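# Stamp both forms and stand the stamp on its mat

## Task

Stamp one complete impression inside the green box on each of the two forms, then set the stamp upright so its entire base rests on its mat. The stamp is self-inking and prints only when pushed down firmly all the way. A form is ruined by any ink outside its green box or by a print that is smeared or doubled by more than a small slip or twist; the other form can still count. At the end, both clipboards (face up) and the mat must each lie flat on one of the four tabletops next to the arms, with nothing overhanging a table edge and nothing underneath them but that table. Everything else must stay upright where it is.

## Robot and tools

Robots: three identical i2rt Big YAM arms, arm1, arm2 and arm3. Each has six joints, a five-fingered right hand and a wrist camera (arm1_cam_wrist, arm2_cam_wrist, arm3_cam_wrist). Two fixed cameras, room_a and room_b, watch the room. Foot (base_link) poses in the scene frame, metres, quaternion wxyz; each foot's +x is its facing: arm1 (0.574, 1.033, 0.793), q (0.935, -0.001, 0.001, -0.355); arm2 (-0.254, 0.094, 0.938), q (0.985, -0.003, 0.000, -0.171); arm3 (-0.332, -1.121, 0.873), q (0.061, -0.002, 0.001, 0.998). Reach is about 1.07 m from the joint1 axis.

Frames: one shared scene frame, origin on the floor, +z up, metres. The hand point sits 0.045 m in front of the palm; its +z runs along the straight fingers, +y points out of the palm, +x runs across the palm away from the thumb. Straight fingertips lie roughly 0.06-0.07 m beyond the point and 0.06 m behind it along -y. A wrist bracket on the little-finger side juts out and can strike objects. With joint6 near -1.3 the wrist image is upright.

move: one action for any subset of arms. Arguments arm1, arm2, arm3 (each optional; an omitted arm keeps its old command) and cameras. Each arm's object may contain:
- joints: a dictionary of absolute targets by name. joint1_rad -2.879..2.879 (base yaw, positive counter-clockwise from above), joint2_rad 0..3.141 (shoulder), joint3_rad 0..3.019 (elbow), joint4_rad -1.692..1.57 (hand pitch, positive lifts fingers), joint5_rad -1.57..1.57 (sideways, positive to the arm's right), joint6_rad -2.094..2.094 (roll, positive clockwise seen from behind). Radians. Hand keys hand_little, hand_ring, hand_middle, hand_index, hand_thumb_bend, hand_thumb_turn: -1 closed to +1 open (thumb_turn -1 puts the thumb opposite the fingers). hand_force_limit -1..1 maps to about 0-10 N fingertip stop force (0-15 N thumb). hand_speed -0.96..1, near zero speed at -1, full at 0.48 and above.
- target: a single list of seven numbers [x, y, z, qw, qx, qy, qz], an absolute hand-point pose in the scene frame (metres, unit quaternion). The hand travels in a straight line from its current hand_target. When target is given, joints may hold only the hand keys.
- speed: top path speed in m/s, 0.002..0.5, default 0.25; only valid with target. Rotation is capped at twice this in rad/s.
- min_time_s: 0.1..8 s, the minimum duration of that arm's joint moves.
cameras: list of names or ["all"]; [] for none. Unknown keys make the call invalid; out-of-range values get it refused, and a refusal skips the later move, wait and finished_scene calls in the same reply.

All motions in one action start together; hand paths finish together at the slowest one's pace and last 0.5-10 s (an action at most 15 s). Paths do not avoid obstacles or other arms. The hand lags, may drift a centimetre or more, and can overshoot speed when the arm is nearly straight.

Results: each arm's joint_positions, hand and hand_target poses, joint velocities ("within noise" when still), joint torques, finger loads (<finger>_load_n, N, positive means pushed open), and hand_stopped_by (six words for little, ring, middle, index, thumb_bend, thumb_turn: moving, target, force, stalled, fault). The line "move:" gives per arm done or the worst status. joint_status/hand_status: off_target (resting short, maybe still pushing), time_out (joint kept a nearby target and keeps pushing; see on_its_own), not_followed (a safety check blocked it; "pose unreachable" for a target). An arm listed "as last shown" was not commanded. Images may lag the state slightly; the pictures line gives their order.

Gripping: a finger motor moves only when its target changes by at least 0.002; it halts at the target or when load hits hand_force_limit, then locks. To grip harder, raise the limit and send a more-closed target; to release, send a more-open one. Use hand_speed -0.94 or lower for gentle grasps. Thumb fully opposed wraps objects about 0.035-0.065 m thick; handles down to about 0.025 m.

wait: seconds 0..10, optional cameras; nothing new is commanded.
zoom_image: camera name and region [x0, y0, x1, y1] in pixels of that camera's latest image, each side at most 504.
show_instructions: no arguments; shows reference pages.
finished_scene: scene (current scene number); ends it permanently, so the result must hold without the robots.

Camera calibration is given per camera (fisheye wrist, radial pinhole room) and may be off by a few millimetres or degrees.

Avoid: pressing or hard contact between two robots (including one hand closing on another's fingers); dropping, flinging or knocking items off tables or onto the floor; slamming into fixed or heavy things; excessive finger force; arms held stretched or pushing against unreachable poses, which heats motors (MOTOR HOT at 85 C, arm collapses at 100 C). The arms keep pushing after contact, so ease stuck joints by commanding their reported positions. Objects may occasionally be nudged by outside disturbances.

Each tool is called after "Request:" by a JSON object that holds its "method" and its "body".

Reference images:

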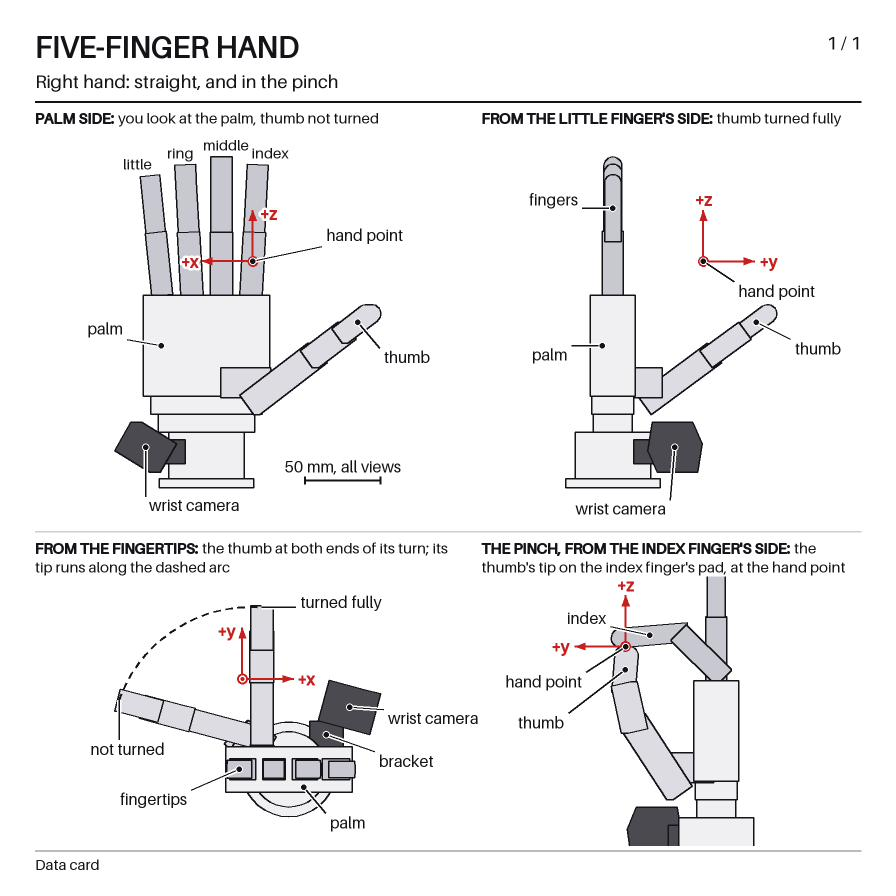

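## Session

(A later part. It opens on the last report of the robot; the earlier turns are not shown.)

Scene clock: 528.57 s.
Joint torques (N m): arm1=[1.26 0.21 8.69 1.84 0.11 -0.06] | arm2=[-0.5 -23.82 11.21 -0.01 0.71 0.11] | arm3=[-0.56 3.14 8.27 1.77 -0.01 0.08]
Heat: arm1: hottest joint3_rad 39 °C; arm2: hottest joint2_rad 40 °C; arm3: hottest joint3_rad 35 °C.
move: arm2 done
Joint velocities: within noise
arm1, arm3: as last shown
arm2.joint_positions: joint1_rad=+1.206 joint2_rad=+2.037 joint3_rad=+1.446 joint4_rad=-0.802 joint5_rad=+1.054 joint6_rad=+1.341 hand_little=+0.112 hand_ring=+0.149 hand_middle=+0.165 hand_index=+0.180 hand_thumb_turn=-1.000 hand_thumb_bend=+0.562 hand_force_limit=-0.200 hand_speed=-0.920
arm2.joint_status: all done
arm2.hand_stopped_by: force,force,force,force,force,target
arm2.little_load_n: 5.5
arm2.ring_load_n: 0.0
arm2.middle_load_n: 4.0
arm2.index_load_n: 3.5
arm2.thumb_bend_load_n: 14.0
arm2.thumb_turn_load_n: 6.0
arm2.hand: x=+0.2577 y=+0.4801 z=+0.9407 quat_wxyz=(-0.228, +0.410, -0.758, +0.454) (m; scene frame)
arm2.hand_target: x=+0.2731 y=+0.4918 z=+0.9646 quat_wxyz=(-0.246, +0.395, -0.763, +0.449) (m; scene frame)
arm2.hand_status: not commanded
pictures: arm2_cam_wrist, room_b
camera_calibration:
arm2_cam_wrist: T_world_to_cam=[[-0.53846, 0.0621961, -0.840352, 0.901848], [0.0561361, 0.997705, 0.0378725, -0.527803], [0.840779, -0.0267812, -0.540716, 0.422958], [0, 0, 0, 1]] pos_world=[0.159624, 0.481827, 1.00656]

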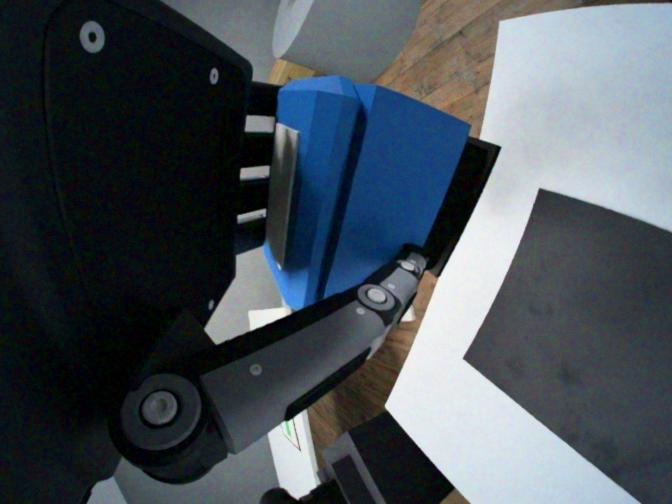

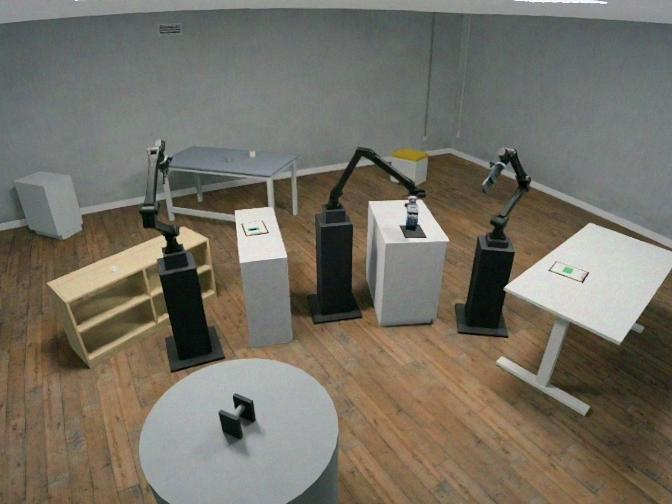

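Request:
{"method": "move", "body": {"arm2": {"target": [0.102, 0.583, 0.95, 0.4699, -0.8138, 0.2962, -0.1710], "speed": 0.2}, "cameras": ["arm2_cam_wrist", "arm1_cam_wrist"]}}

Scene clock: 555.97 s.
Joint torques (N m): arm1=[0.26 0.62 8.53 1.39 0.17 -0.04] | arm2=[-0.32 -19.6 6.11 3.23 -0.13 -0.06] | arm3=[-0.62 3.08 8.28 1.8 -0.01 0.08]
Heat: arm1: hottest joint3_rad 40 °C; arm2: hottest joint2_rad 41 °C; arm3: hottest joint3_rad 35 °C.
move: arm2 off_target
Joint velocities: within noise
arm1, arm3: as last shown
arm2.joint_positions: joint1_rad=+1.246 joint2_rad=+1.760 joint3_rad=+0.883 joint4_rad=+0.322 joint5_rad=+0.021 joint6_rad=+0.027 hand_little=+0.112 hand_ring=+0.149 hand_middle=+0.165 hand_index=+0.180 hand_thumb_turn=-1.000 hand_thumb_bend=+0.562 hand_force_limit=-0.200 hand_speed=-0.920
arm2.joint_status: not commanded
arm2.hand_stopped_by: force,force,force,force,force,target
arm2.little_load_n: 5.5
arm2.ring_load_n: 0.0
arm2.middle_load_n: 4.0
arm2.index_load_n: 3.5
arm2.thumb_bend_load_n: 14.0
arm2.thumb_turn_load_n: 6.0
arm2.hand: x=+0.0972 y=+0.5828 z=+0.9388 quat_wxyz=(-0.456, +0.821, -0.302, +0.163) (m; scene frame)
arm2.hand_target: x=+0.1020 y=+0.5830 z=+0.9500 quat_wxyz=(-0.470, +0.814, -0.296, +0.171) (m; scene frame)
arm2.hand_status: off_target (0.012 m and 2.1 deg from the pose sent, 0.187 m and 84.1 deg at the start)
pictures: arm1_cam_wrist, arm2_cam_wrist
camera_calibration:
arm2_cam_wrist: T_world_to_cam=[[-0.170581, -0.544638, -0.821141, 1.10731], [-0.982005, 0.162515, 0.0962067, -0.0884012], [0.0810501, 0.822775, -0.562559, 0.158799], [0, 0, 0, 1]] pos_world=[0.089204, 0.486791, 1.00709]

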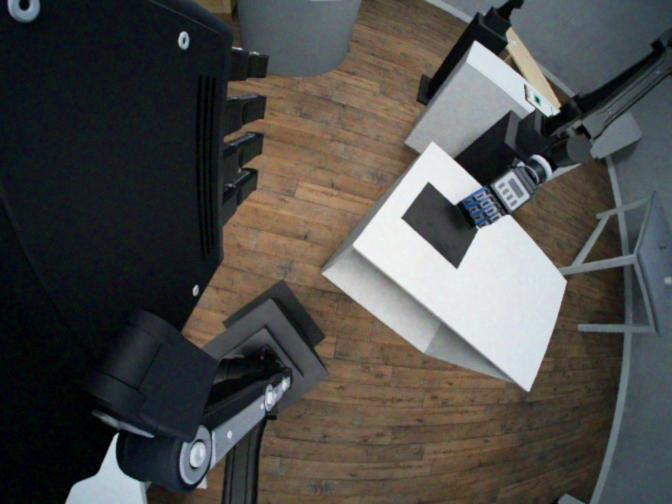

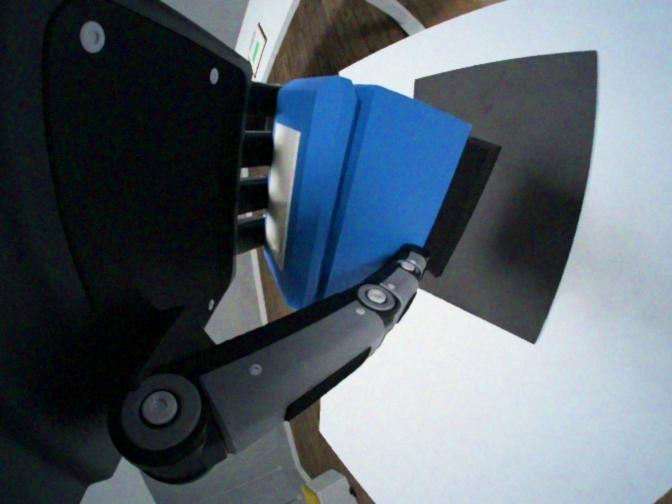

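Request:
{"method": "move", "body": {"arm2": {"target": [0.115, 0.587, 0.875, 0.4980, -0.7969, 0.2900, -0.1812], "speed": 0.1}, "cameras": ["arm2_cam_wrist"]}}

Request:
{"method": "zoom_image", "body": {"camera": "arm2_cam_wrist", "region": [340, 40, 640, 340]}}

Scene clock: 564.27 s.
Joint torques (N m): arm1=[-0.56 0.09 8.54 1.63 0.1 -0.09] | arm2=[-0.67 -18.02 5.34 3.26 -0.13 -0.05] | arm3=[-0.62 3.08 8.25 1.76 -0.01 0.08]
Heat: arm1: hottest joint3_rad 40 °C; arm2: hottest joint2_rad 40 °C; arm3: hottest joint3_rad 35 °C.
move: arm2 done
Joint velocities: within noise
arm1.joint_positions: joint1_rad=-0.706 joint2_rad=+0.615 joint3_rad=+1.384 joint4_rad=-1.475 joint5_rad=+0.097 joint6_rad=-1.535 hand_little=+1.000 hand_ring=+1.000 hand_middle=+1.000 hand_index=+1.000 hand_thumb_turn=+1.000 hand_thumb_bend=+1.000 hand_force_limit=+0.000 hand_speed=-0.800
arm1.joint_status: not commanded
arm1.hand_stopped_by: target,target,target,target,target,target
arm1.little_load_n: 0.0
arm1.ring_load_n: 0.0
arm1.middle_load_n: -0.5
arm1.index_load_n: 0.0
arm1.thumb_bend_load_n: 0.0
arm1.thumb_turn_load_n: 0.0
arm1.hand: x=+0.5259 y=+0.8215 z=+1.2684 quat_wxyz=(+0.304, +0.660, -0.622, +0.292) (m; scene frame)
arm1.hand_target: x=+0.5258 y=+0.8227 z=+1.2775 quat_wxyz=(+0.310, +0.656, -0.619, +0.300) (m; scene frame)
arm1.hand_status: not commanded
arm2.joint_positions: joint1_rad=+1.233 joint2_rad=+1.958 joint3_rad=+0.857 joint4_rad=+0.635 joint5_rad=+0.008 joint6_rad=+0.019 hand_little=+0.112 hand_ring=+0.149 hand_middle=+0.165 hand_index=+0.180 hand_thumb_turn=-1.000 hand_thumb_bend=+0.562 hand_force_limit=-0.200 hand_speed=-0.920
arm2.joint_status: not commanded
arm2.hand_stopped_by: force,force,force,force,force,target
arm2.little_load_n: 5.5
arm2.ring_load_n: 0.0
arm2.middle_load_n: 4.5
arm2.index_load_n: 3.5
arm2.thumb_bend_load_n: 13.5
arm2.thumb_turn_load_n: 6.0
arm2.hand: x=+0.1095 y=+0.5889 z=+0.8760 quat_wxyz=(-0.493, +0.800, -0.293, +0.175) (m; scene frame)
arm2.hand_target: x=+0.1149 y=+0.5869 z=+0.8751 quat_wxyz=(-0.498, +0.797, -0.290, +0.181) (m; scene frame)
arm2.hand_status: done (0.006 m and 1.1 deg from the pose sent, 0.066 m and 6.1 deg at the start)
arm3.joint_positions: joint1_rad=-0.407 joint2_rad=+0.592 joint3_rad=+1.433 joint4_rad=-1.574 joint5_rad=-0.161 joint6_rad=-1.219 hand_little=+1.000 hand_ring=+1.000 hand_middle=+1.000 hand_index=+1.000 hand_thumb_turn=+1.000 hand_thumb_bend=+1.000 hand_force_limit=+0.000 hand_speed=-0.800
arm3.joint_status: not commanded
arm3.hand_stopped_by: target,target,target,target,target,target
arm3.little_load_n: 0.0
arm3.ring_load_n: 0.0
arm3.middle_load_n: 0.0
arm3.index_load_n: 0.0
arm3.thumb_bend_load_n: 0.0
arm3.thumb_turn_load_n: 0.0
arm3.hand: x=-0.4726 y=-1.0216 z=+1.3352 quat_wxyz=(-0.408, +0.360, +0.838, -0.037) (m; scene frame)
arm3.hand_target: x=-0.4728 y=-1.0215 z=+1.3457 quat_wxyz=(-0.420, +0.356, +0.834, -0.036) (m; scene frame)
arm3.hand_status: not commanded
pictures: arm2_cam_wrist
camera_calibration:
arm2_cam_wrist: T_world_to_cam=[[-0.121381, -0.486884, -0.864992, 1.06016], [-0.986672, 0.154328, 0.0515877, -0.02674], [0.108375, 0.859725, -0.499128, 0.0371669], [0, 0, 0, 1]] pos_world=[0.0982715, 0.488349, 0.936961]

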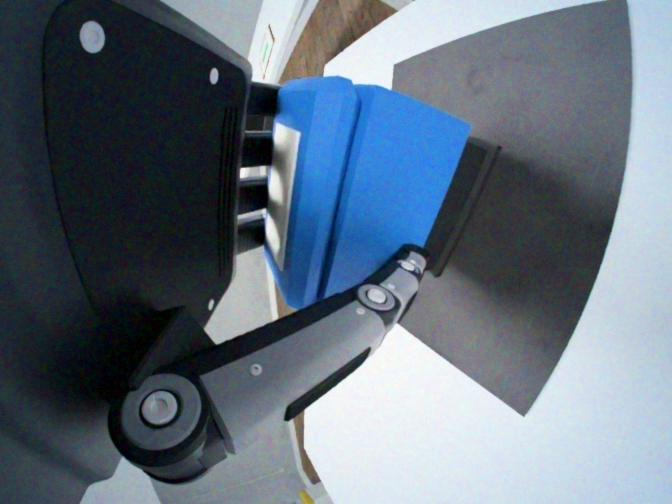

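Scaled by 1.680 from the camera's 672x504 image, which has a finer 960x720 frame.

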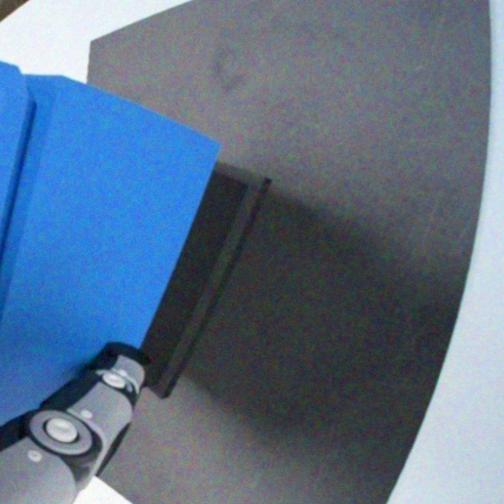

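Request:
{"method": "move", "body": {"arm2": {"target": [0.117, 0.585, 0.848, 0.4963, -0.7980, 0.3025, -0.1612], "speed": 0.05}, "cameras": ["arm2_cam_wrist"]}}

Request:
{"method": "zoom_image", "body": {"camera": "arm2_cam_wrist", "region": [340, 40, 640, 340]}}

Scene clock: 573.13 s.
Joint torques (N m): arm1=[-0.85 0.79 8.77 1.84 0.12 -0.02] | arm2=[-0.21 -16.38 6.06 3.1 -0.17 0.18] | arm3=[-0.56 3.14 8.27 1.77 -0.01 0.08]
Heat: arm1: hottest joint3_rad 40 °C; arm2: hottest joint2_rad 39 °C; arm3: hottest joint3_rad 35 °C.
move: arm2 done
Joint velocities: within noise
arm1, arm3: as last shown
arm1.ring_load_n: -0.5
arm1.middle_load_n: 0.0
arm2.joint_positions: joint1_rad=+1.215 joint2_rad=+2.008 joint3_rad=+0.857 joint4_rad=+0.676 joint5_rad=-0.028 joint6_rad=+0.024 hand_little=+0.112 hand_ring=+0.149 hand_middle=+0.165 hand_index=+0.180 hand_thumb_turn=-1.000 hand_thumb_bend=+0.562 hand_force_limit=-0.200 hand_speed=-0.920
arm2.joint_status: not commanded
arm2.hand_stopped_by: force,force,force,force,force,target
arm2.little_load_n: 4.0
arm2.ring_load_n: 0.0
arm2.middle_load_n: 4.0
arm2.index_load_n: 4.5
arm2.thumb_bend_load_n: 13.0
arm2.thumb_turn_load_n: 4.0
arm2.hand: x=+0.1103 y=+0.5838 z=+0.8555 quat_wxyz=(-0.493, +0.802, -0.295, +0.162) (m; scene frame)
arm2.hand_target: x=+0.1167 y=+0.5847 z=+0.8481 quat_wxyz=(-0.496, +0.798, -0.302, +0.161) (m; scene frame)
arm2.hand_status: done (0.010 m and 1.1 deg from the pose sent, 0.029 m and 1.9 deg at the start)
arm3.thumb_bend_load_n: 0.5
pictures: arm2_cam_wrist
camera_calibration:
arm2_cam_wrist: T_world_to_cam=[[-0.135785, -0.483054, -0.864998, 1.03937], [-0.986921, 0.142522, 0.0753332, -0.0376537], [0.0868909, 0.863913, -0.496088, 0.0285896], [0, 0, 0, 1]] pos_world=[0.101485, 0.48274, 0.916073]

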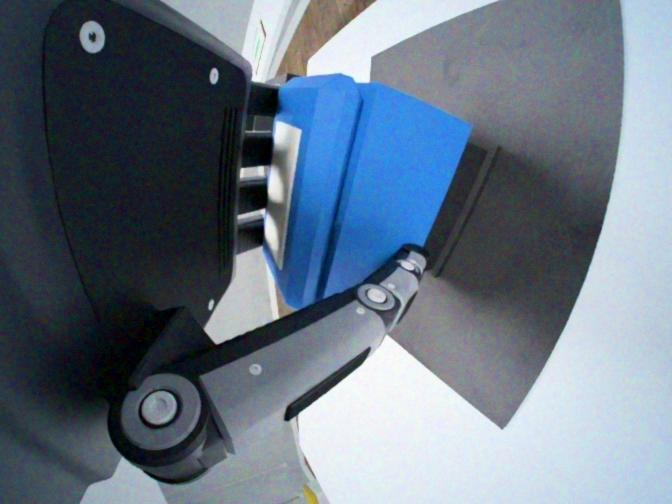

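Scaled by 1.680 from the camera's 672x504 image, which has a finer 960x720 frame.

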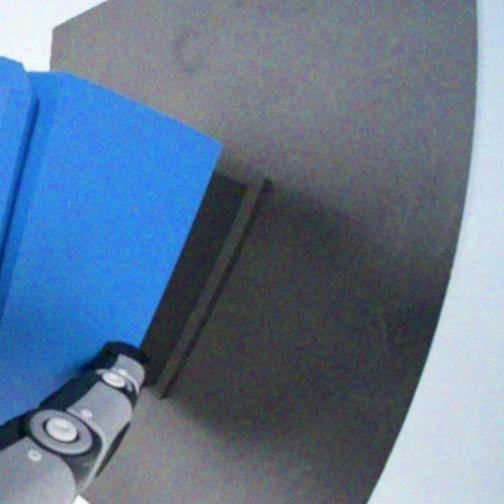

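Request:
{"method": "move", "body": {"arm2": {"target": [0.117, 0.585, 0.842, 0.4963, -0.7980, 0.3025, -0.1612], "speed": 0.05}}}

Request:
{"method": "move", "body": {"arm2": {"joints": {"hand_speed": -0.85, "hand_index": 0.35, "hand_middle": 0.35, "hand_ring": 0.35, "hand_little": 0.35, "hand_thumb_bend": 0.7}}, "cameras": ["arm2_cam_wrist"]}}

Scene clock: 577.93 s.
Joint torques (N m): arm1=[0.38 0.91 8.69 1.59 0.03 -0.01] | arm2=[-0.44 -15.91 6.28 2.89 -0.13 0.21] | arm3=[-0.67 3.08 8.25 1.78 -0.01 0.07]
Heat: arm1: hottest joint3_rad 40 °C; arm2: hottest joint2_rad 39 °C; arm3: hottest joint3_rad 35 °C.
move: arm2 off_target
Joint velocities: within noise
arm1, arm3: as last shown
arm1.ring_load_n: 0.0
arm1.thumb_bend_load_n: -0.5
arm2.joint_positions: joint1_rad=+1.215 joint2_rad=+2.016 joint3_rad=+0.857 joint4_rad=+0.695 joint5_rad=-0.028 joint6_rad=+0.025 hand_little=+0.112 hand_ring=+0.149 hand_middle=+0.165 hand_index=+0.180 hand_thumb_turn=-1.000 hand_thumb_bend=+0.562 hand_force_limit=-0.200 hand_speed=-0.920
arm2.joint_status: not commanded
arm2.hand_stopped_by: force,force,force,force,force,target
arm2.little_load_n: 3.5
arm2.ring_load_n: 0.0
arm2.middle_load_n: 4.0
arm2.index_load_n: 4.5
arm2.thumb_bend_load_n: 12.5
arm2.thumb_turn_load_n: 4.0
arm2.hand: x=+0.1114 y=+0.5852 z=+0.8553 quat_wxyz=(-0.498, +0.800, -0.294, +0.163) (m; scene frame)
arm2.hand_target: x=+0.1166 y=+0.5846 z=+0.8423 quat_wxyz=(-0.496, +0.798, -0.302, +0.161) (m; scene frame)
arm2.hand_status: off_target (0.014 m and 1.0 deg from the pose sent, 0.015 m and 1.1 deg at the start)
arm3.thumb_bend_load_n: 0.0
pictures: none

Scene clock: 579.07 s.
Joint torques (N m): arm1=[0.62 1.03 8.69 1.66 0.13 -0.04] | arm2=[-0.5 -16.56 6.12 2.59 -0.17 0.16] | arm3=[-0.62 3.02 8.27 1.78 -0.01 0.07]
Heat: arm1: hottest joint3_rad 40 °C; arm2: hottest joint2_rad 39 °C; arm3: hottest joint3_rad 35 °C.
move: arm2 done
Joint velocities: within noise
arm1, arm3: as last shown
arm1.thumb_bend_load_n: 0.0
arm2.joint_positions: joint1_rad=+1.215 joint2_rad=+2.023 joint3_rad=+0.857 joint4_rad=+0.701 joint5_rad=-0.028 joint6_rad=+0.027 hand_little=+0.350 hand_ring=+0.350 hand_middle=+0.350 hand_index=+0.350 hand_thumb_turn=-1.000 hand_thumb_bend=+0.700 hand_force_limit=-0.200 hand_speed=-0.850
arm2.joint_status: all done
arm2.hand_stopped_by: target,target,target,target,target,target
arm2.little_load_n: 0.0
arm2.ring_load_n: 0.0
arm2.middle_load_n: -0.5
arm2.index_load_n: 0.0
arm2.thumb_bend_load_n: 0.0
arm2.thumb_turn_load_n: 0.0
arm2.hand: x=+0.1109 y=+0.5848 z=+0.8520 quat_wxyz=(-0.497, +0.800, -0.295, +0.163) (m; scene frame)
arm2.hand_target: x=+0.1166 y=+0.5846 z=+0.8423 quat_wxyz=(-0.496, +0.798, -0.302, +0.161) (m; scene frame)
arm2.hand_status: not commanded
arm3.index_load_n: -0.5
pictures: arm2_cam_wrist
camera_calibration:
arm2_cam_wrist: T_world_to_cam=[[-0.132406, -0.475048, -0.869941, 1.03614], [-0.987091, 0.142983, 0.0721582, -0.0344102], [0.0901082, 0.868266, -0.487848, 0.0160078], [0, 0, 0, 1]] pos_world=[0.101783, 0.483235, 0.91167]

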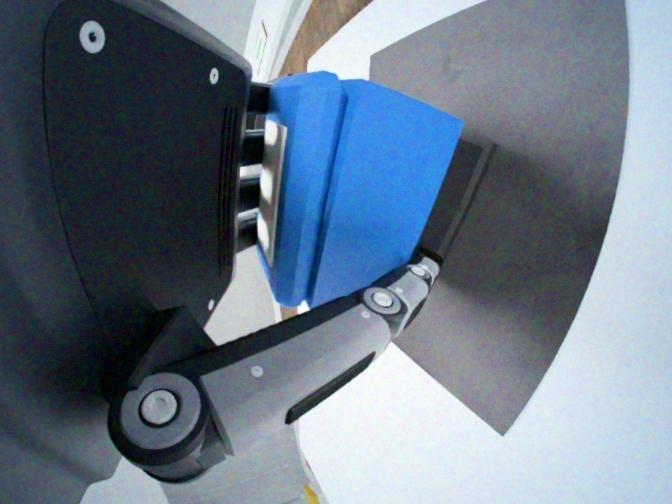

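Request:
{"method": "move", "body": {"arm2": {"joints": {"hand_speed": 0.3, "hand_index": 1, "hand_middle": 1, "hand_ring": 1, "hand_little": 1, "hand_thumb_bend": 1}}}}

Request:
{"method": "move", "body": {"arm2": {"target": [0.105, 0.575, 1.0, 0.4963, -0.7980, 0.3025, -0.1612], "speed": 0.15}, "cameras": ["arm2_cam_wrist"]}}

Scene clock: 582.37 s.
Joint torques (N m): arm1=[0.32 0.67 8.77 1.59 0.02 -0.1] | arm2=[-0.5 -17.14 6.15 2.54 -0.15 0.16] | arm3=[-0.67 3.08 8.27 1.76 -0.02 0.08]
Heat: arm1: hottest joint3_rad 40 °C; arm2: hottest joint2_rad 38 °C; arm3: hottest joint3_rad 35 °C.
move: arm2 done
Joint velocities: within noise
arm1, arm3: as last shown
arm1.thumb_turn_load_n: 0.5
arm2.joint_positions: joint1_rad=+1.215 joint2_rad=+2.030 joint3_rad=+0.857 joint4_rad=+0.701 joint5_rad=-0.028 joint6_rad=+0.028 hand_little=+1.000 hand_ring=+1.000 hand_middle=+1.000 hand_index=+1.000 hand_thumb_turn=-1.000 hand_thumb_bend=+1.000 hand_force_limit=-0.200 hand_speed=+0.300
arm2.joint_status: all done
arm2.hand_stopped_by: target,target,target,target,target,target
arm2.little_load_n: -0.5
arm2.ring_load_n: 0.0
arm2.middle_load_n: 0.0
arm2.index_load_n: 0.0
arm2.thumb_bend_load_n: 0.0
arm2.thumb_turn_load_n: -0.5
arm2.hand: x=+0.1100 y=+0.5837 z=+0.8482 quat_wxyz=(-0.494, +0.801, -0.296, +0.162) (m; scene frame)
arm2.hand_target: x=+0.1166 y=+0.5846 z=+0.8422 quat_wxyz=(-0.496, +0.798, -0.302, +0.161) (m; scene frame)
arm2.hand_status: not commanded
arm3.index_load_n: 0.0
pictures: none

Scene clock: 584.20 s.
Joint torques (N m): arm1=[0.56 1.2 8.75 1.83 0.08 -0.02] | arm2=[-0.03 -15.97 8.02 1.57 -0.03 0.16] | arm3=[-0.62 3.02 8.27 1.76 -0.01 0.08]
Heat: arm1: hottest joint3_rad 40 °C; arm2: hottest joint2_rad 38 °C; arm3: hottest joint3_rad 35 °C.
move: arm2 done
Joint velocities: within noise
arm1, arm3: as last shown
arm1.thumb_turn_load_n: 0.0
arm2.joint_positions: joint1_rad=+1.215 joint2_rad=+1.629 joint3_rad=+0.857 joint4_rad=+0.316 joint5_rad=-0.028 joint6_rad=+0.028 hand_little=+1.000 hand_ring=+1.000 hand_middle=+1.000 hand_index=+1.000 hand_thumb_turn=-1.000 hand_thumb_bend=+1.000 hand_force_limit=-0.200 hand_speed=+0.300
arm2.joint_status: not commanded
arm2.hand_stopped_by: target,target,target,target,target,target
arm2.little_load_n: 0.0
arm2.ring_load_n: -0.5
arm2.middle_load_n: 0.0
arm2.index_load_n: 0.0
arm2.thumb_bend_load_n: 0.0
arm2.thumb_turn_load_n: 0.0
arm2.hand: x=+0.1034 y=+0.5766 z=+1.0021 quat_wxyz=(-0.501, +0.797, -0.294, +0.164) (m; scene frame)
arm2.hand_target: x=+0.1049 y=+0.5750 z=+1.0001 quat_wxyz=(-0.496, +0.798, -0.302, +0.161) (m; scene frame)
arm2.hand_status: done (0.003 m and 1.1 deg from the pose sent, 0.152 m and 0.9 deg at the start)
pictures: arm2_cam_wrist
camera_calibration:
arm2_cam_wrist: T_world_to_cam=[[-0.127401, -0.468502, -0.874228, 1.16172], [-0.987441, 0.142942, 0.0672971, -0.0465234], [0.0934347, 0.871822, -0.480828, 0.0876162], [0, 0, 0, 1]] pos_world=[0.0938792, 0.474531, 1.06087]

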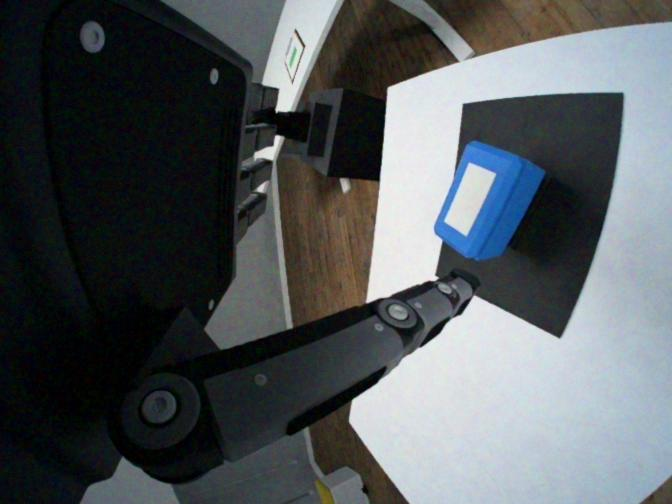

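Request:
{"method": "move", "body": {"arm1": {"joints": {"joint1_rad": 0.96}, "min_time_s": 3.5}, "arm2": {"joints": {"joint1_rad": -0.8, "hand_thumb_turn": 1}, "min_time_s": 4}}}

Request:
{"method": "move", "body": {"arm1": {"target": [0.95, 1.12, 1.10, -0.1219, 0.4551, 0.7909, -0.3906], "speed": 0.25}, "arm2": {"joints": {"joint2_rad": 1.2, "joint3_rad": 1.2, "joint4_rad": -0.5}, "min_time_s": 3}, "cameras": ["arm1_cam_wrist", "room_b"]}}

Scene clock: 600.27 s.
Joint torques (N m): arm1=[1.85 0.79 8.87 1.46 0.1 -0.05] | arm2=[0.21 -16.62 7.99 1.43 -0.1 0.2] | arm3=[-0.62 3.14 8.28 1.76 -0.01 0.08]
Heat: arm1: hottest joint3_rad 40 °C; arm2: hottest joint2_rad 36 °C; arm3: hottest joint3_rad 35 °C.
move: arm1 done; arm2 done
Joint velocities: within noise
arm1.joint_positions: joint1_rad=+0.950 joint2_rad=+0.615 joint3_rad=+1.384 joint4_rad=-1.475 joint5_rad=+0.097 joint6_rad=-1.535 hand_little=+1.000 hand_ring=+1.000 hand_middle=+1.000 hand_index=+1.000 hand_thumb_turn=+1.000 hand_thumb_bend=+1.000 hand_force_limit=+0.000 hand_speed=-0.800
arm1.joint_status: all done
arm1.hand_stopped_by: target,target,target,target,target,target
arm1.little_load_n: 0.0
arm1.ring_load_n: -0.5
arm1.middle_load_n: 0.0
arm1.index_load_n: 0.0
arm1.thumb_bend_load_n: 0.0
arm1.thumb_turn_load_n: 0.0
arm1.hand: x=+0.7909 y=+1.0033 z=+1.2675 quat_wxyz=(-0.010, +0.905, +0.066, +0.419) (m; scene frame)
arm1.hand_target: x=+0.7901 y=+1.0052 z=+1.2766 quat_wxyz=(-0.014, +0.900, +0.069, +0.429) (m; scene frame)
arm1.hand_status: not commanded
arm2.joint_positions: joint1_rad=-0.802 joint2_rad=+1.629 joint3_rad=+0.857 joint4_rad=+0.316 joint5_rad=-0.026 joint6_rad=+0.028 hand_little=+1.000 hand_ring=+1.000 hand_middle=+1.000 hand_index=+1.000 hand_thumb_turn=+1.000 hand_thumb_bend=+1.000 hand_force_limit=-0.200 hand_speed=+0.300
arm2.joint_status: all done
arm2.hand_stopped_by: target,target,target,target,target,target
arm2.little_load_n: 0.0
arm2.ring_load_n: 0.0
arm2.middle_load_n: 0.0
arm2.index_load_n: 0.0
arm2.thumb_bend_load_n: 0.0
arm2.thumb_turn_load_n: -0.5
arm2.hand: x=+0.0271 y=-0.4366 z=+1.0079 quat_wxyz=(-0.129, +0.174, -0.829, +0.515) (m; scene frame)
arm2.hand_target: x=+0.0287 y=-0.4353 z=+1.0059 quat_wxyz=(-0.131, +0.171, -0.833, +0.509) (m; scene frame)
arm2.hand_status: not commanded
arm3: as last shown
pictures: none

Scene clock: 607.10 s.
Joint torques (N m): arm1=[1.38 -8.29 7.77 -0.28 0.4 -0.18] | arm2=[-0.21 -11.69 14.19 1.35 -0.11 0.18] | arm3=[-0.67 3.08 8.27 1.76 -0.01 0.08]
Heat: arm1: hottest joint3_rad 39 °C; arm2: hottest joint2_rad 36 °C; arm3: hottest joint3_rad 35 °C.
move: arm1 off_target; arm2 done
Joint velocities: within noise
arm1.joint_positions: joint1_rad=+1.289 joint2_rad=+1.286 joint3_rad=+1.377 joint4_rad=-1.668 joint5_rad=+0.350 joint6_rad=-2.090 hand_little=+1.000 hand_ring=+1.000 hand_middle=+1.000 hand_index=+1.000 hand_thumb_turn=+1.000 hand_thumb_bend=+1.000 hand_force_limit=+0.000 hand_speed=-0.800
arm1.joint_status: not commanded
arm1.hand_stopped_by: target,target,target,target,target,target
arm1.little_load_n: 0.0
arm1.ring_load_n: 0.0
arm1.middle_load_n: 0.0
arm1.index_load_n: 0.0
arm1.thumb_bend_load_n: 0.0
arm1.thumb_turn_load_n: 0.0
arm1.hand: x=+0.9509 y=+1.1171 z=+1.1063 quat_wxyz=(+0.174, +0.844, +0.508, +0.000) (m; scene frame)
arm1.hand_target: x=+0.9497 y=+1.1204 z=+1.0995 quat_wxyz=(+0.176, +0.835, +0.521, -0.017) (m; scene frame)
arm1.hand_status: off_target (0.007 m and 80.3 deg from the pose sent, 0.259 m and 144.9 deg at the start; pose on its path clipped on 142 of 205 steps; a joint's target at an end of its range on 174 of 205 steps)
arm2.joint_positions: joint1_rad=-0.802 joint2_rad=+1.201 joint3_rad=+1.144 joint4_rad=-0.486 joint5_rad=-0.026 joint6_rad=+0.028 hand_little=+1.000 hand_ring=+1.000 hand_middle=+1.000 hand_index=+1.000 hand_thumb_turn=+1.000 hand_thumb_bend=+1.000 hand_force_limit=-0.200 hand_speed=+0.300
arm2.joint_status: all done
arm2.hand_stopped_by: target,target,target,target,target,target
arm2.little_load_n: 0.0
arm2.ring_load_n: -0.5
arm2.middle_load_n: 0.0
arm2.index_load_n: 0.0
arm2.thumb_bend_load_n: 0.0
arm2.thumb_turn_load_n: 0.0
arm2.hand: x=-0.0022 y=-0.3704 z=+1.2383 quat_wxyz=(-0.121, +0.178, -0.851, +0.479) (m; scene frame)
arm2.hand_target: x=+0.0029 y=-0.3769 z=+1.2685 quat_wxyz=(-0.128, +0.173, -0.841, +0.496) (m; scene frame)
arm2.hand_status: not commanded
arm3: as last shown
pictures: arm1_cam_wrist, room_b
camera_calibration:
arm1_cam_wrist: T_world_to_cam=[[0.94757, -0.204283, 0.245723, -0.944345], [-0.319534, -0.598384, 0.734734, 0.150105], [-0.00305701, -0.774729, -0.632286, 1.67739], [0, 0, 0, 1]] pos_world=[0.947924, 1.19643, 1.18235]

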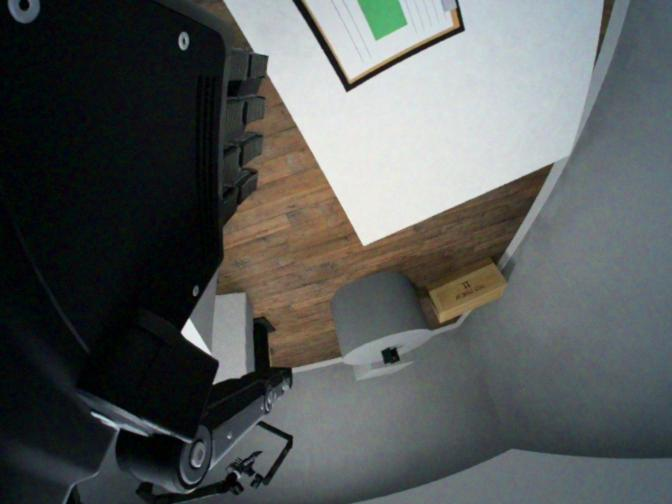

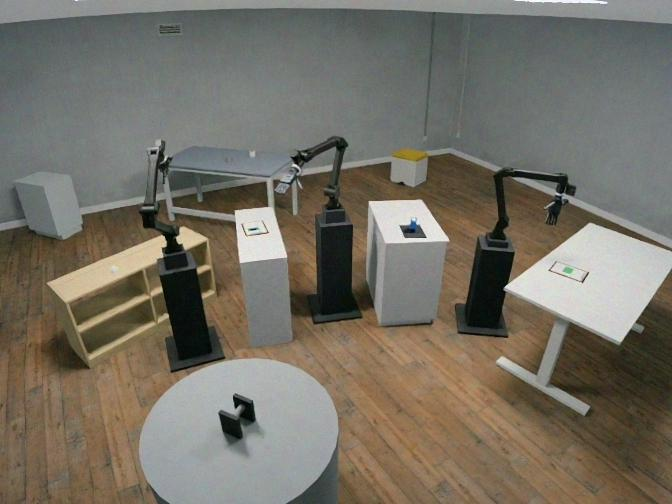

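Request:
{"method": "move", "body": {"arm1": {"joints": {"joint1_rad": 0.96, "joint2_rad": 1.25, "joint3_rad": 1.25, "joint4_rad": -0.9, "joint5_rad": 0.0, "joint6_rad": 0.0, "hand_speed": 0.3, "hand_thumb_turn": -1}, "min_time_s": 3}, "cameras": ["arm1_cam_wrist"]}}

Request:
{"method": "zoom_image", "body": {"camera": "arm1_cam_wrist", "region": [240, 0, 600, 300]}}

Scene clock: 616.77 s.
Joint torques (N m): arm1=[-0.62 -10.29 8.59 1.77 -0.03 0.14] | arm2=[0.32 -11.69 14.3 1.32 -0.1 0.19] | arm3=[-0.62 3.08 8.27 1.78 -0.01 0.08]
Heat: arm1: hottest joint3_rad 39 °C; arm2: hottest joint2_rad 35 °C; arm3: hottest joint3_rad 35 °C.
move: arm1 done
Joint velocities: within noise
arm1.joint_positions: joint1_rad=+0.968 joint2_rad=+1.260 joint3_rad=+1.256 joint4_rad=-0.917 joint5_rad=+0.002 joint6_rad=-0.014 hand_little=+1.000 hand_ring=+1.000 hand_middle=+1.000 hand_index=+1.000 hand_thumb_turn=-1.000 hand_thumb_bend=+1.000 hand_force_limit=+0.000 hand_speed=+0.300
arm1.joint_status: all done
arm1.hand_stopped_by: target,target,target,target,target,target
arm1.little_load_n: 0.0
arm1.ring_load_n: 0.0
arm1.middle_load_n: 0.0
arm1.index_load_n: 0.0
arm1.thumb_bend_load_n: -0.5
arm1.thumb_turn_load_n: 0.0
arm1.hand: x=+1.0203 y=+1.1741 z=+1.0510 quat_wxyz=(-0.248, +0.751, -0.579, +0.198) (m; scene frame)
arm1.hand_target: x=+1.0229 y=+1.1720 z=+1.0549 quat_wxyz=(-0.257, +0.742, -0.585, +0.203) (m; scene frame)
arm1.hand_status: not commanded
arm2: as last shown
arm2.ring_load_n: 0.0
arm3.joint_positions: joint1_rad=-0.407 joint2_rad=+0.592 joint3_rad=+1.433 joint4_rad=-1.574 joint5_rad=-0.161 joint6_rad=-1.219 hand_little=+1.000 hand_ring=+1.000 hand_middle=+1.000 hand_index=+1.000 hand_thumb_turn=+1.000 hand_thumb_bend=+1.000 hand_force_limit=+0.000 hand_speed=-0.800
arm3.joint_status: not commanded
arm3.hand_stopped_by: target,target,target,target,target,target
arm3.little_load_n: 0.0
arm3.ring_load_n: 0.0
arm3.middle_load_n: 0.0
arm3.index_load_n: 0.0
arm3.thumb_bend_load_n: 0.0
arm3.thumb_turn_load_n: 0.0
arm3.hand: x=-0.4726 y=-1.0216 z=+1.3352 quat_wxyz=(-0.408, +0.360, +0.838, -0.037) (m; scene frame)
arm3.hand_target: x=-0.4728 y=-1.0215 z=+1.3457 quat_wxyz=(-0.420, +0.356, +0.834, -0.036) (m; scene frame)
arm3.hand_status: not commanded
pictures: arm1_cam_wrist
camera_calibration:
arm1_cam_wrist: T_world_to_cam=[[-0.691325, -0.43268, -0.578669, 1.82188], [-0.683622, 0.650992, 0.329954, -0.422932], [0.233945, 0.623696, -0.745837, -0.0775118], [0, 0, 0, 1]] pos_world=[0.988518, 1.11196, 1.136]

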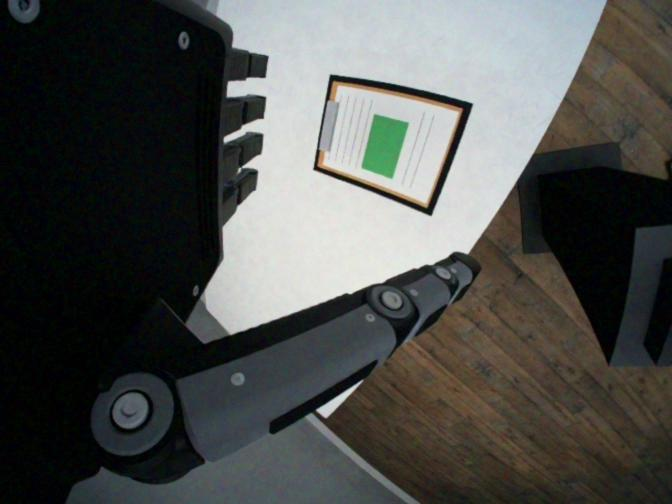

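Scaled by 1.400 from the camera's 672x504 image, which has a finer 960x720 frame.

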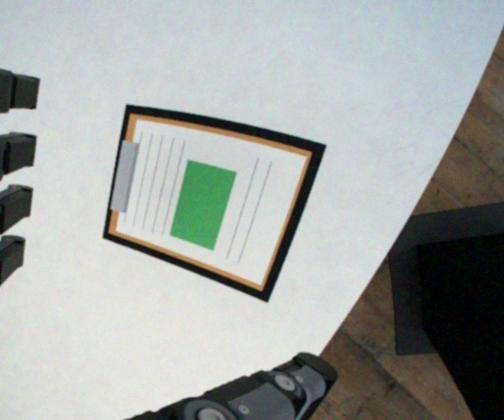

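Request:
{"method": "move", "body": {"arm1": {"joints": {"joint1_rad": -1.6}, "min_time_s": 4.5}, "cameras": ["arm1_cam_wrist"]}}

Request:
{"method": "zoom_image", "body": {"camera": "arm1_cam_wrist", "region": [240, 0, 600, 300]}}

Scene clock: 633.97 s.
Joint torques (N m): arm1=[0.09 -10.75 8.64 1.72 0.01 0.11] | arm2=[-0.21 -11.63 14.16 1.32 -0.1 0.19] | arm3=[-0.62 3.08 8.25 1.77 -0.01 0.07]
Heat: arm1: hottest joint3_rad 39 °C; arm2: hottest joint3_rad 36 °C; arm3: hottest joint3_rad 35 °C.
move: arm1 done
Joint velocities: within noise
arm1.joint_positions: joint1_rad=-1.600 joint2_rad=+1.260 joint3_rad=+1.256 joint4_rad=-0.917 joint5_rad=+0.000 joint6_rad=-0.014 hand_little=+1.000 hand_ring=+1.000 hand_middle=+1.000 hand_index=+1.000 hand_thumb_turn=-1.000 hand_thumb_bend=+1.000 hand_force_limit=+0.000 hand_speed=+0.300
arm1.joint_status: all done
arm1.hand_stopped_by: target,target,target,target,target,target
arm1.little_load_n: 0.0
arm1.ring_load_n: 0.0
arm1.middle_load_n: 0.0
arm1.index_load_n: 0.0
arm1.thumb_bend_load_n: 0.0
arm1.thumb_turn_load_n: 0.0
arm1.hand: x=+0.2761 y=+0.6738 z=+1.0537 quat_wxyz=(+0.121, -0.343, -0.883, +0.296) (m; scene frame)
arm1.hand_target: x=+0.2757 y=+0.6718 z=+1.0576 quat_wxyz=(+0.122, -0.347, -0.878, +0.307) (m; scene frame)
arm1.hand_status: not commanded
arm2, arm3: as last shown
pictures: arm1_cam_wrist
camera_calibration:
arm1_cam_wrist: T_world_to_cam=[[0.343587, 0.735974, -0.583344, 0.0243278], [0.928691, -0.173952, 0.327528, -0.493614], [0.139578, -0.65428, -0.74326, 1.29504], [0, 0, 0, 1]] pos_world=[0.269297, 0.743548, 1.13841]

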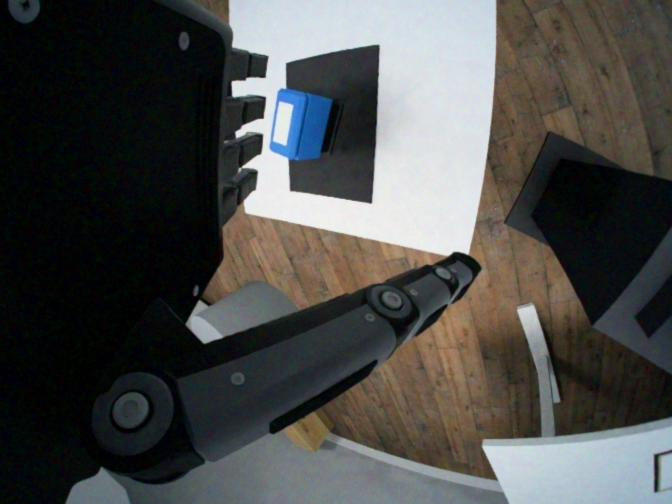

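Scaled by 1.400 from the camera's 672x504 image, which has a finer 960x720 frame.

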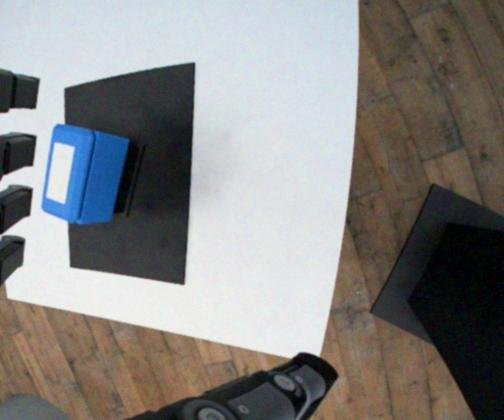

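Request:
{"method": "move", "body": {"arm1": {"target": [0.159, 0.513, 0.985, -0.1792, 0.3104, 0.8084, -0.4668], "speed": 0.2}, "cameras": ["arm1_cam_wrist"]}}

Request:
{"method": "zoom_image", "body": {"camera": "arm1_cam_wrist", "region": [340, 40, 640, 340]}}

Scene clock: 653.77 s.
Joint torques (N m): arm1=[0.21 -13.1 11.04 2.32 0.13 0.08] | arm2=[0.26 -12.04 14.13 1.31 -0.1 0.2] | arm3=[-0.67 3.08 8.28 1.78 -0.01 0.08]
Heat: arm1: hottest joint3_rad 39 °C; arm2: hottest joint3_rad 38 °C; arm3: hottest joint3_rad 35 °C.
move: arm1 off_target
Joint velocities: within noise
arm1.joint_positions: joint1_rad=-1.570 joint2_rad=+1.591 joint3_rad=+1.224 joint4_rad=-0.201 joint5_rad=+0.012 joint6_rad=-0.004 hand_little=+1.000 hand_ring=+1.000 hand_middle=+1.000 hand_index=+1.000 hand_thumb_turn=-1.000 hand_thumb_bend=+1.000 hand_force_limit=+0.000 hand_speed=+0.300
arm1.joint_status: not commanded
arm1.hand_stopped_by: target,target,target,target,target,target
arm1.little_load_n: 0.0
arm1.ring_load_n: 0.0
arm1.middle_load_n: 0.0
arm1.index_load_n: 0.0
arm1.thumb_bend_load_n: 0.0
arm1.thumb_turn_load_n: 0.0
arm1.hand: x=+0.1653 y=+0.5300 z=+0.9701 quat_wxyz=(+0.177, -0.311, -0.819, +0.449) (m; scene frame)
arm1.hand_target: x=+0.1597 y=+0.5138 z=+0.9854 quat_wxyz=(+0.179, -0.310, -0.808, +0.467) (m; scene frame)
arm1.hand_status: off_target (0.023 m and 2.4 deg from the pose sent, 0.210 m and 22.7 deg at the start)
arm2, arm3: as last shown
arm2.middle_load_n: -0.5
arm2.thumb_turn_load_n: -0.5
arm3.little_load_n: -0.5
pictures: arm1_cam_wrist
camera_calibration:
arm1_cam_wrist: T_world_to_cam=[[0.164719, 0.554626, -0.815633, 0.470508], [0.986314, -0.0987458, 0.132041, -0.248053], [-0.00730671, -0.82622, -0.563301, 1.09507], [0, 0, 0, 1]] pos_world=[0.175158, 0.619321, 1.03337]

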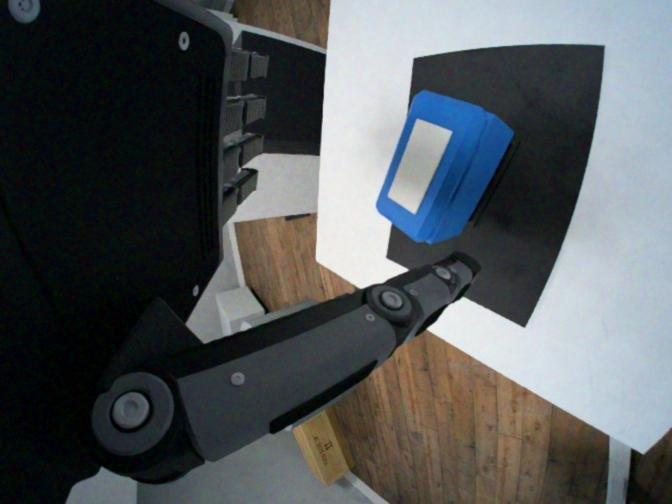

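Scaled by 1.680 from the camera's 672x504 image, which has a finer 960x720 frame.

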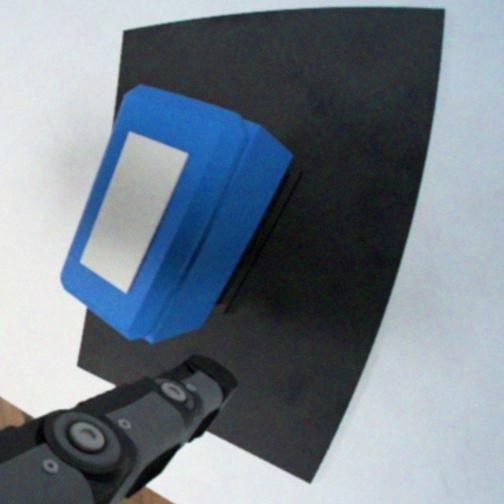

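Request:
{"method": "move", "body": {"arm1": {"target": [0.151, 0.506, 0.915, -0.1859, 0.3063, 0.7981, -0.4843], "speed": 0.1}, "cameras": ["arm1_cam_wrist"]}}

Request:
{"method": "zoom_image", "body": {"camera": "arm1_cam_wrist", "region": [240, 40, 540, 340]}}

Scene clock: 667.37 s.
Joint torques (N m): arm1=[0.56 -14.68 8.17 2.5 0.09 0.1] | arm2=[0.32 -11.75 14.22 1.33 -0.11 0.2] | arm3=[-0.62 3.19 8.27 1.77 -0.01 0.08]
Heat: arm1: hottest joint3_rad 38 °C; arm2: hottest joint3_rad 39 °C; arm3: hottest joint3_rad 35 °C.
move: arm1 done
Joint velocities: within noise
arm1.joint_positions: joint1_rad=-1.570 joint2_rad=+1.685 joint3_rad=+1.156 joint4_rad=+0.044 joint5_rad=+0.012 joint6_rad=-0.004 hand_little=+1.000 hand_ring=+1.000 hand_middle=+1.000 hand_index=+1.000 hand_thumb_turn=-1.000 hand_thumb_bend=+1.000 hand_force_limit=+0.000 hand_speed=+0.300
arm1.joint_status: not commanded
arm1.hand_stopped_by: target,target,target,target,target,target
arm1.little_load_n: 0.0
arm1.ring_load_n: 0.0
arm1.middle_load_n: 0.0
arm1.index_load_n: 0.0
arm1.thumb_bend_load_n: 0.0
arm1.thumb_turn_load_n: 0.0
arm1.hand: x=+0.1494 y=+0.5122 z=+0.9224 quat_wxyz=(+0.190, -0.304, -0.799, +0.482) (m; scene frame)
arm1.hand_target: x=+0.1512 y=+0.5063 z=+0.9151 quat_wxyz=(+0.186, -0.306, -0.798, +0.484) (m; scene frame)
arm1.hand_status: done (0.010 m and 0.6 deg from the pose sent, 0.062 m and 4.9 deg at the start)
arm2, arm3: as last shown
arm2.middle_load_n: 0.0
arm3.little_load_n: 0.0
pictures: arm1_cam_wrist
camera_calibration:
arm1_cam_wrist: T_world_to_cam=[[0.118917, 0.503059, -0.856032, 0.514584], [0.992232, -0.0919372, 0.0838096, -0.187751], [-0.03654, -0.859348, -0.510084, 1.02561], [0, 0, 0, 1]] pos_world=[0.162575, 0.605227, 0.979382]

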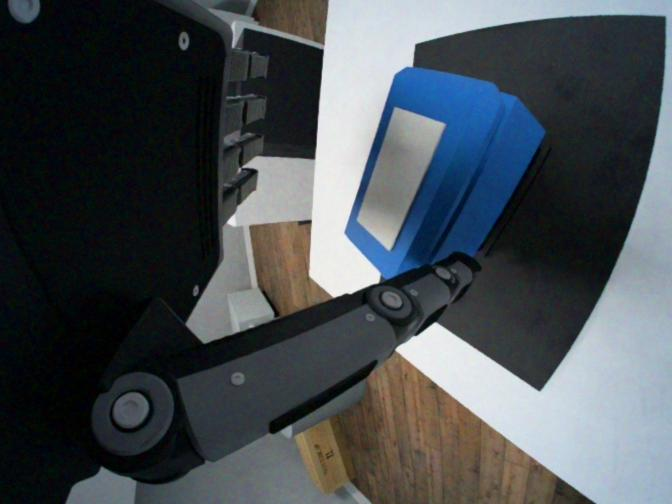

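Scaled by 1.680 from the camera's 672x504 image, which has a finer 960x720 frame.

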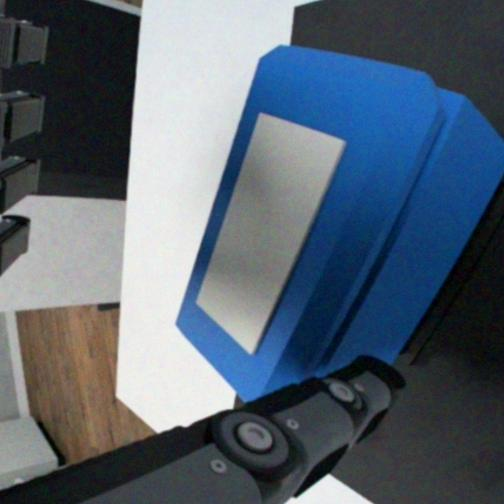

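Request:
{"method": "move", "body": {"arm1": {"target": [0.158, 0.511, 0.888, -0.1859, 0.3063, 0.7981, -0.4843], "speed": 0.08}, "cameras": ["arm1_cam_wrist"]}}

Request:
{"method": "zoom_image", "body": {"camera": "arm1_cam_wrist", "region": [240, 40, 540, 340]}}

Scene clock: 684.23 s.
Joint torques (N m): arm1=[0.62 -13.33 7.76 2.56 0.09 0.07] | arm2=[0.44 -11.46 14.26 1.33 -0.1 0.19] | arm3=[-0.56 3.08 8.27 1.77 -0.01 0.08]
Heat: arm1: hottest joint3_rad 37 °C; arm2: hottest joint3_rad 40 °C; arm3: hottest joint3_rad 35 °C.
move: arm1 off_target
Joint velocities: within noise
arm1.joint_positions: joint1_rad=-1.569 joint2_rad=+1.702 joint3_rad=+1.104 joint4_rad=+0.120 joint5_rad=+0.014 joint6_rad=-0.004 hand_little=+1.000 hand_ring=+1.000 hand_middle=+1.000 hand_index=+1.000 hand_thumb_turn=-1.000 hand_thumb_bend=+1.000 hand_force_limit=+0.000 hand_speed=+0.300
arm1.joint_status: not commanded
arm1.hand_stopped_by: target,target,target,target,target,target
arm1.little_load_n: 0.0
arm1.ring_load_n: 0.0
arm1.middle_load_n: 0.0
arm1.index_load_n: 0.0
arm1.thumb_bend_load_n: 0.0
arm1.thumb_turn_load_n: 0.0
arm1.hand: x=+0.1538 y=+0.5171 z=+0.8993 quat_wxyz=(+0.191, -0.304, -0.798, +0.484) (m; scene frame)
arm1.hand_target: x=+0.1582 y=+0.5113 z=+0.8883 quat_wxyz=(+0.186, -0.306, -0.798, +0.484) (m; scene frame)
arm1.hand_status: off_target (0.014 m and 0.7 deg from the pose sent, 0.035 m and 0.6 deg at the start)
arm2, arm3: as last shown
arm2.thumb_turn_load_n: 0.0
arm3.little_load_n: -0.5
pictures: arm1_cam_wrist
camera_calibration:
arm1_cam_wrist: T_world_to_cam=[[0.114976, 0.499069, -0.858901, 0.49705], [0.992561, -0.0925618, 0.0790848, -0.185207], [-0.0400326, -0.861604, -0.505999, 1.01627], [0, 0, 0, 1]] pos_world=[0.167365, 0.61042, 0.955798]

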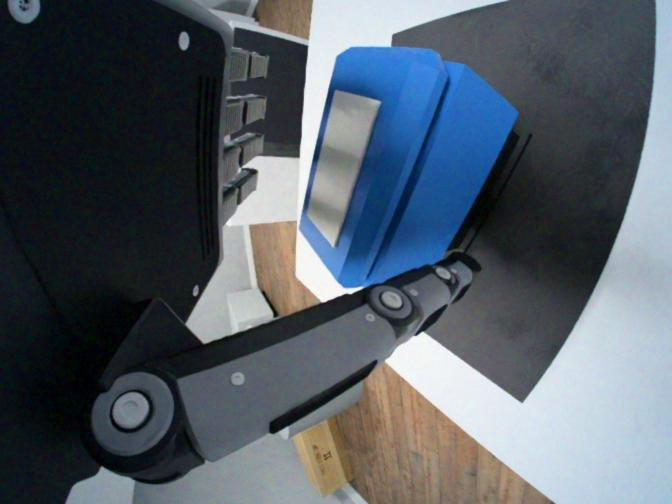

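Scaled by 1.680 from the camera's 672x504 image, which has a finer 960x720 frame.

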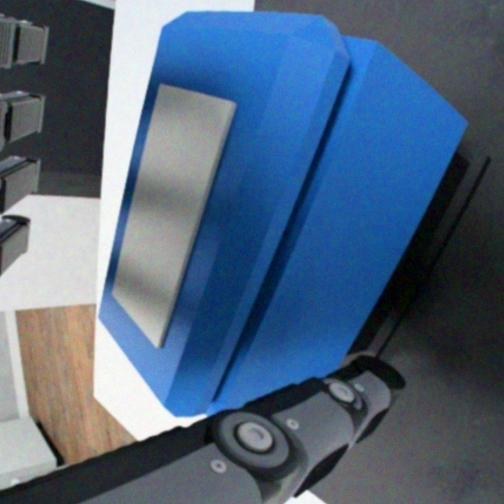

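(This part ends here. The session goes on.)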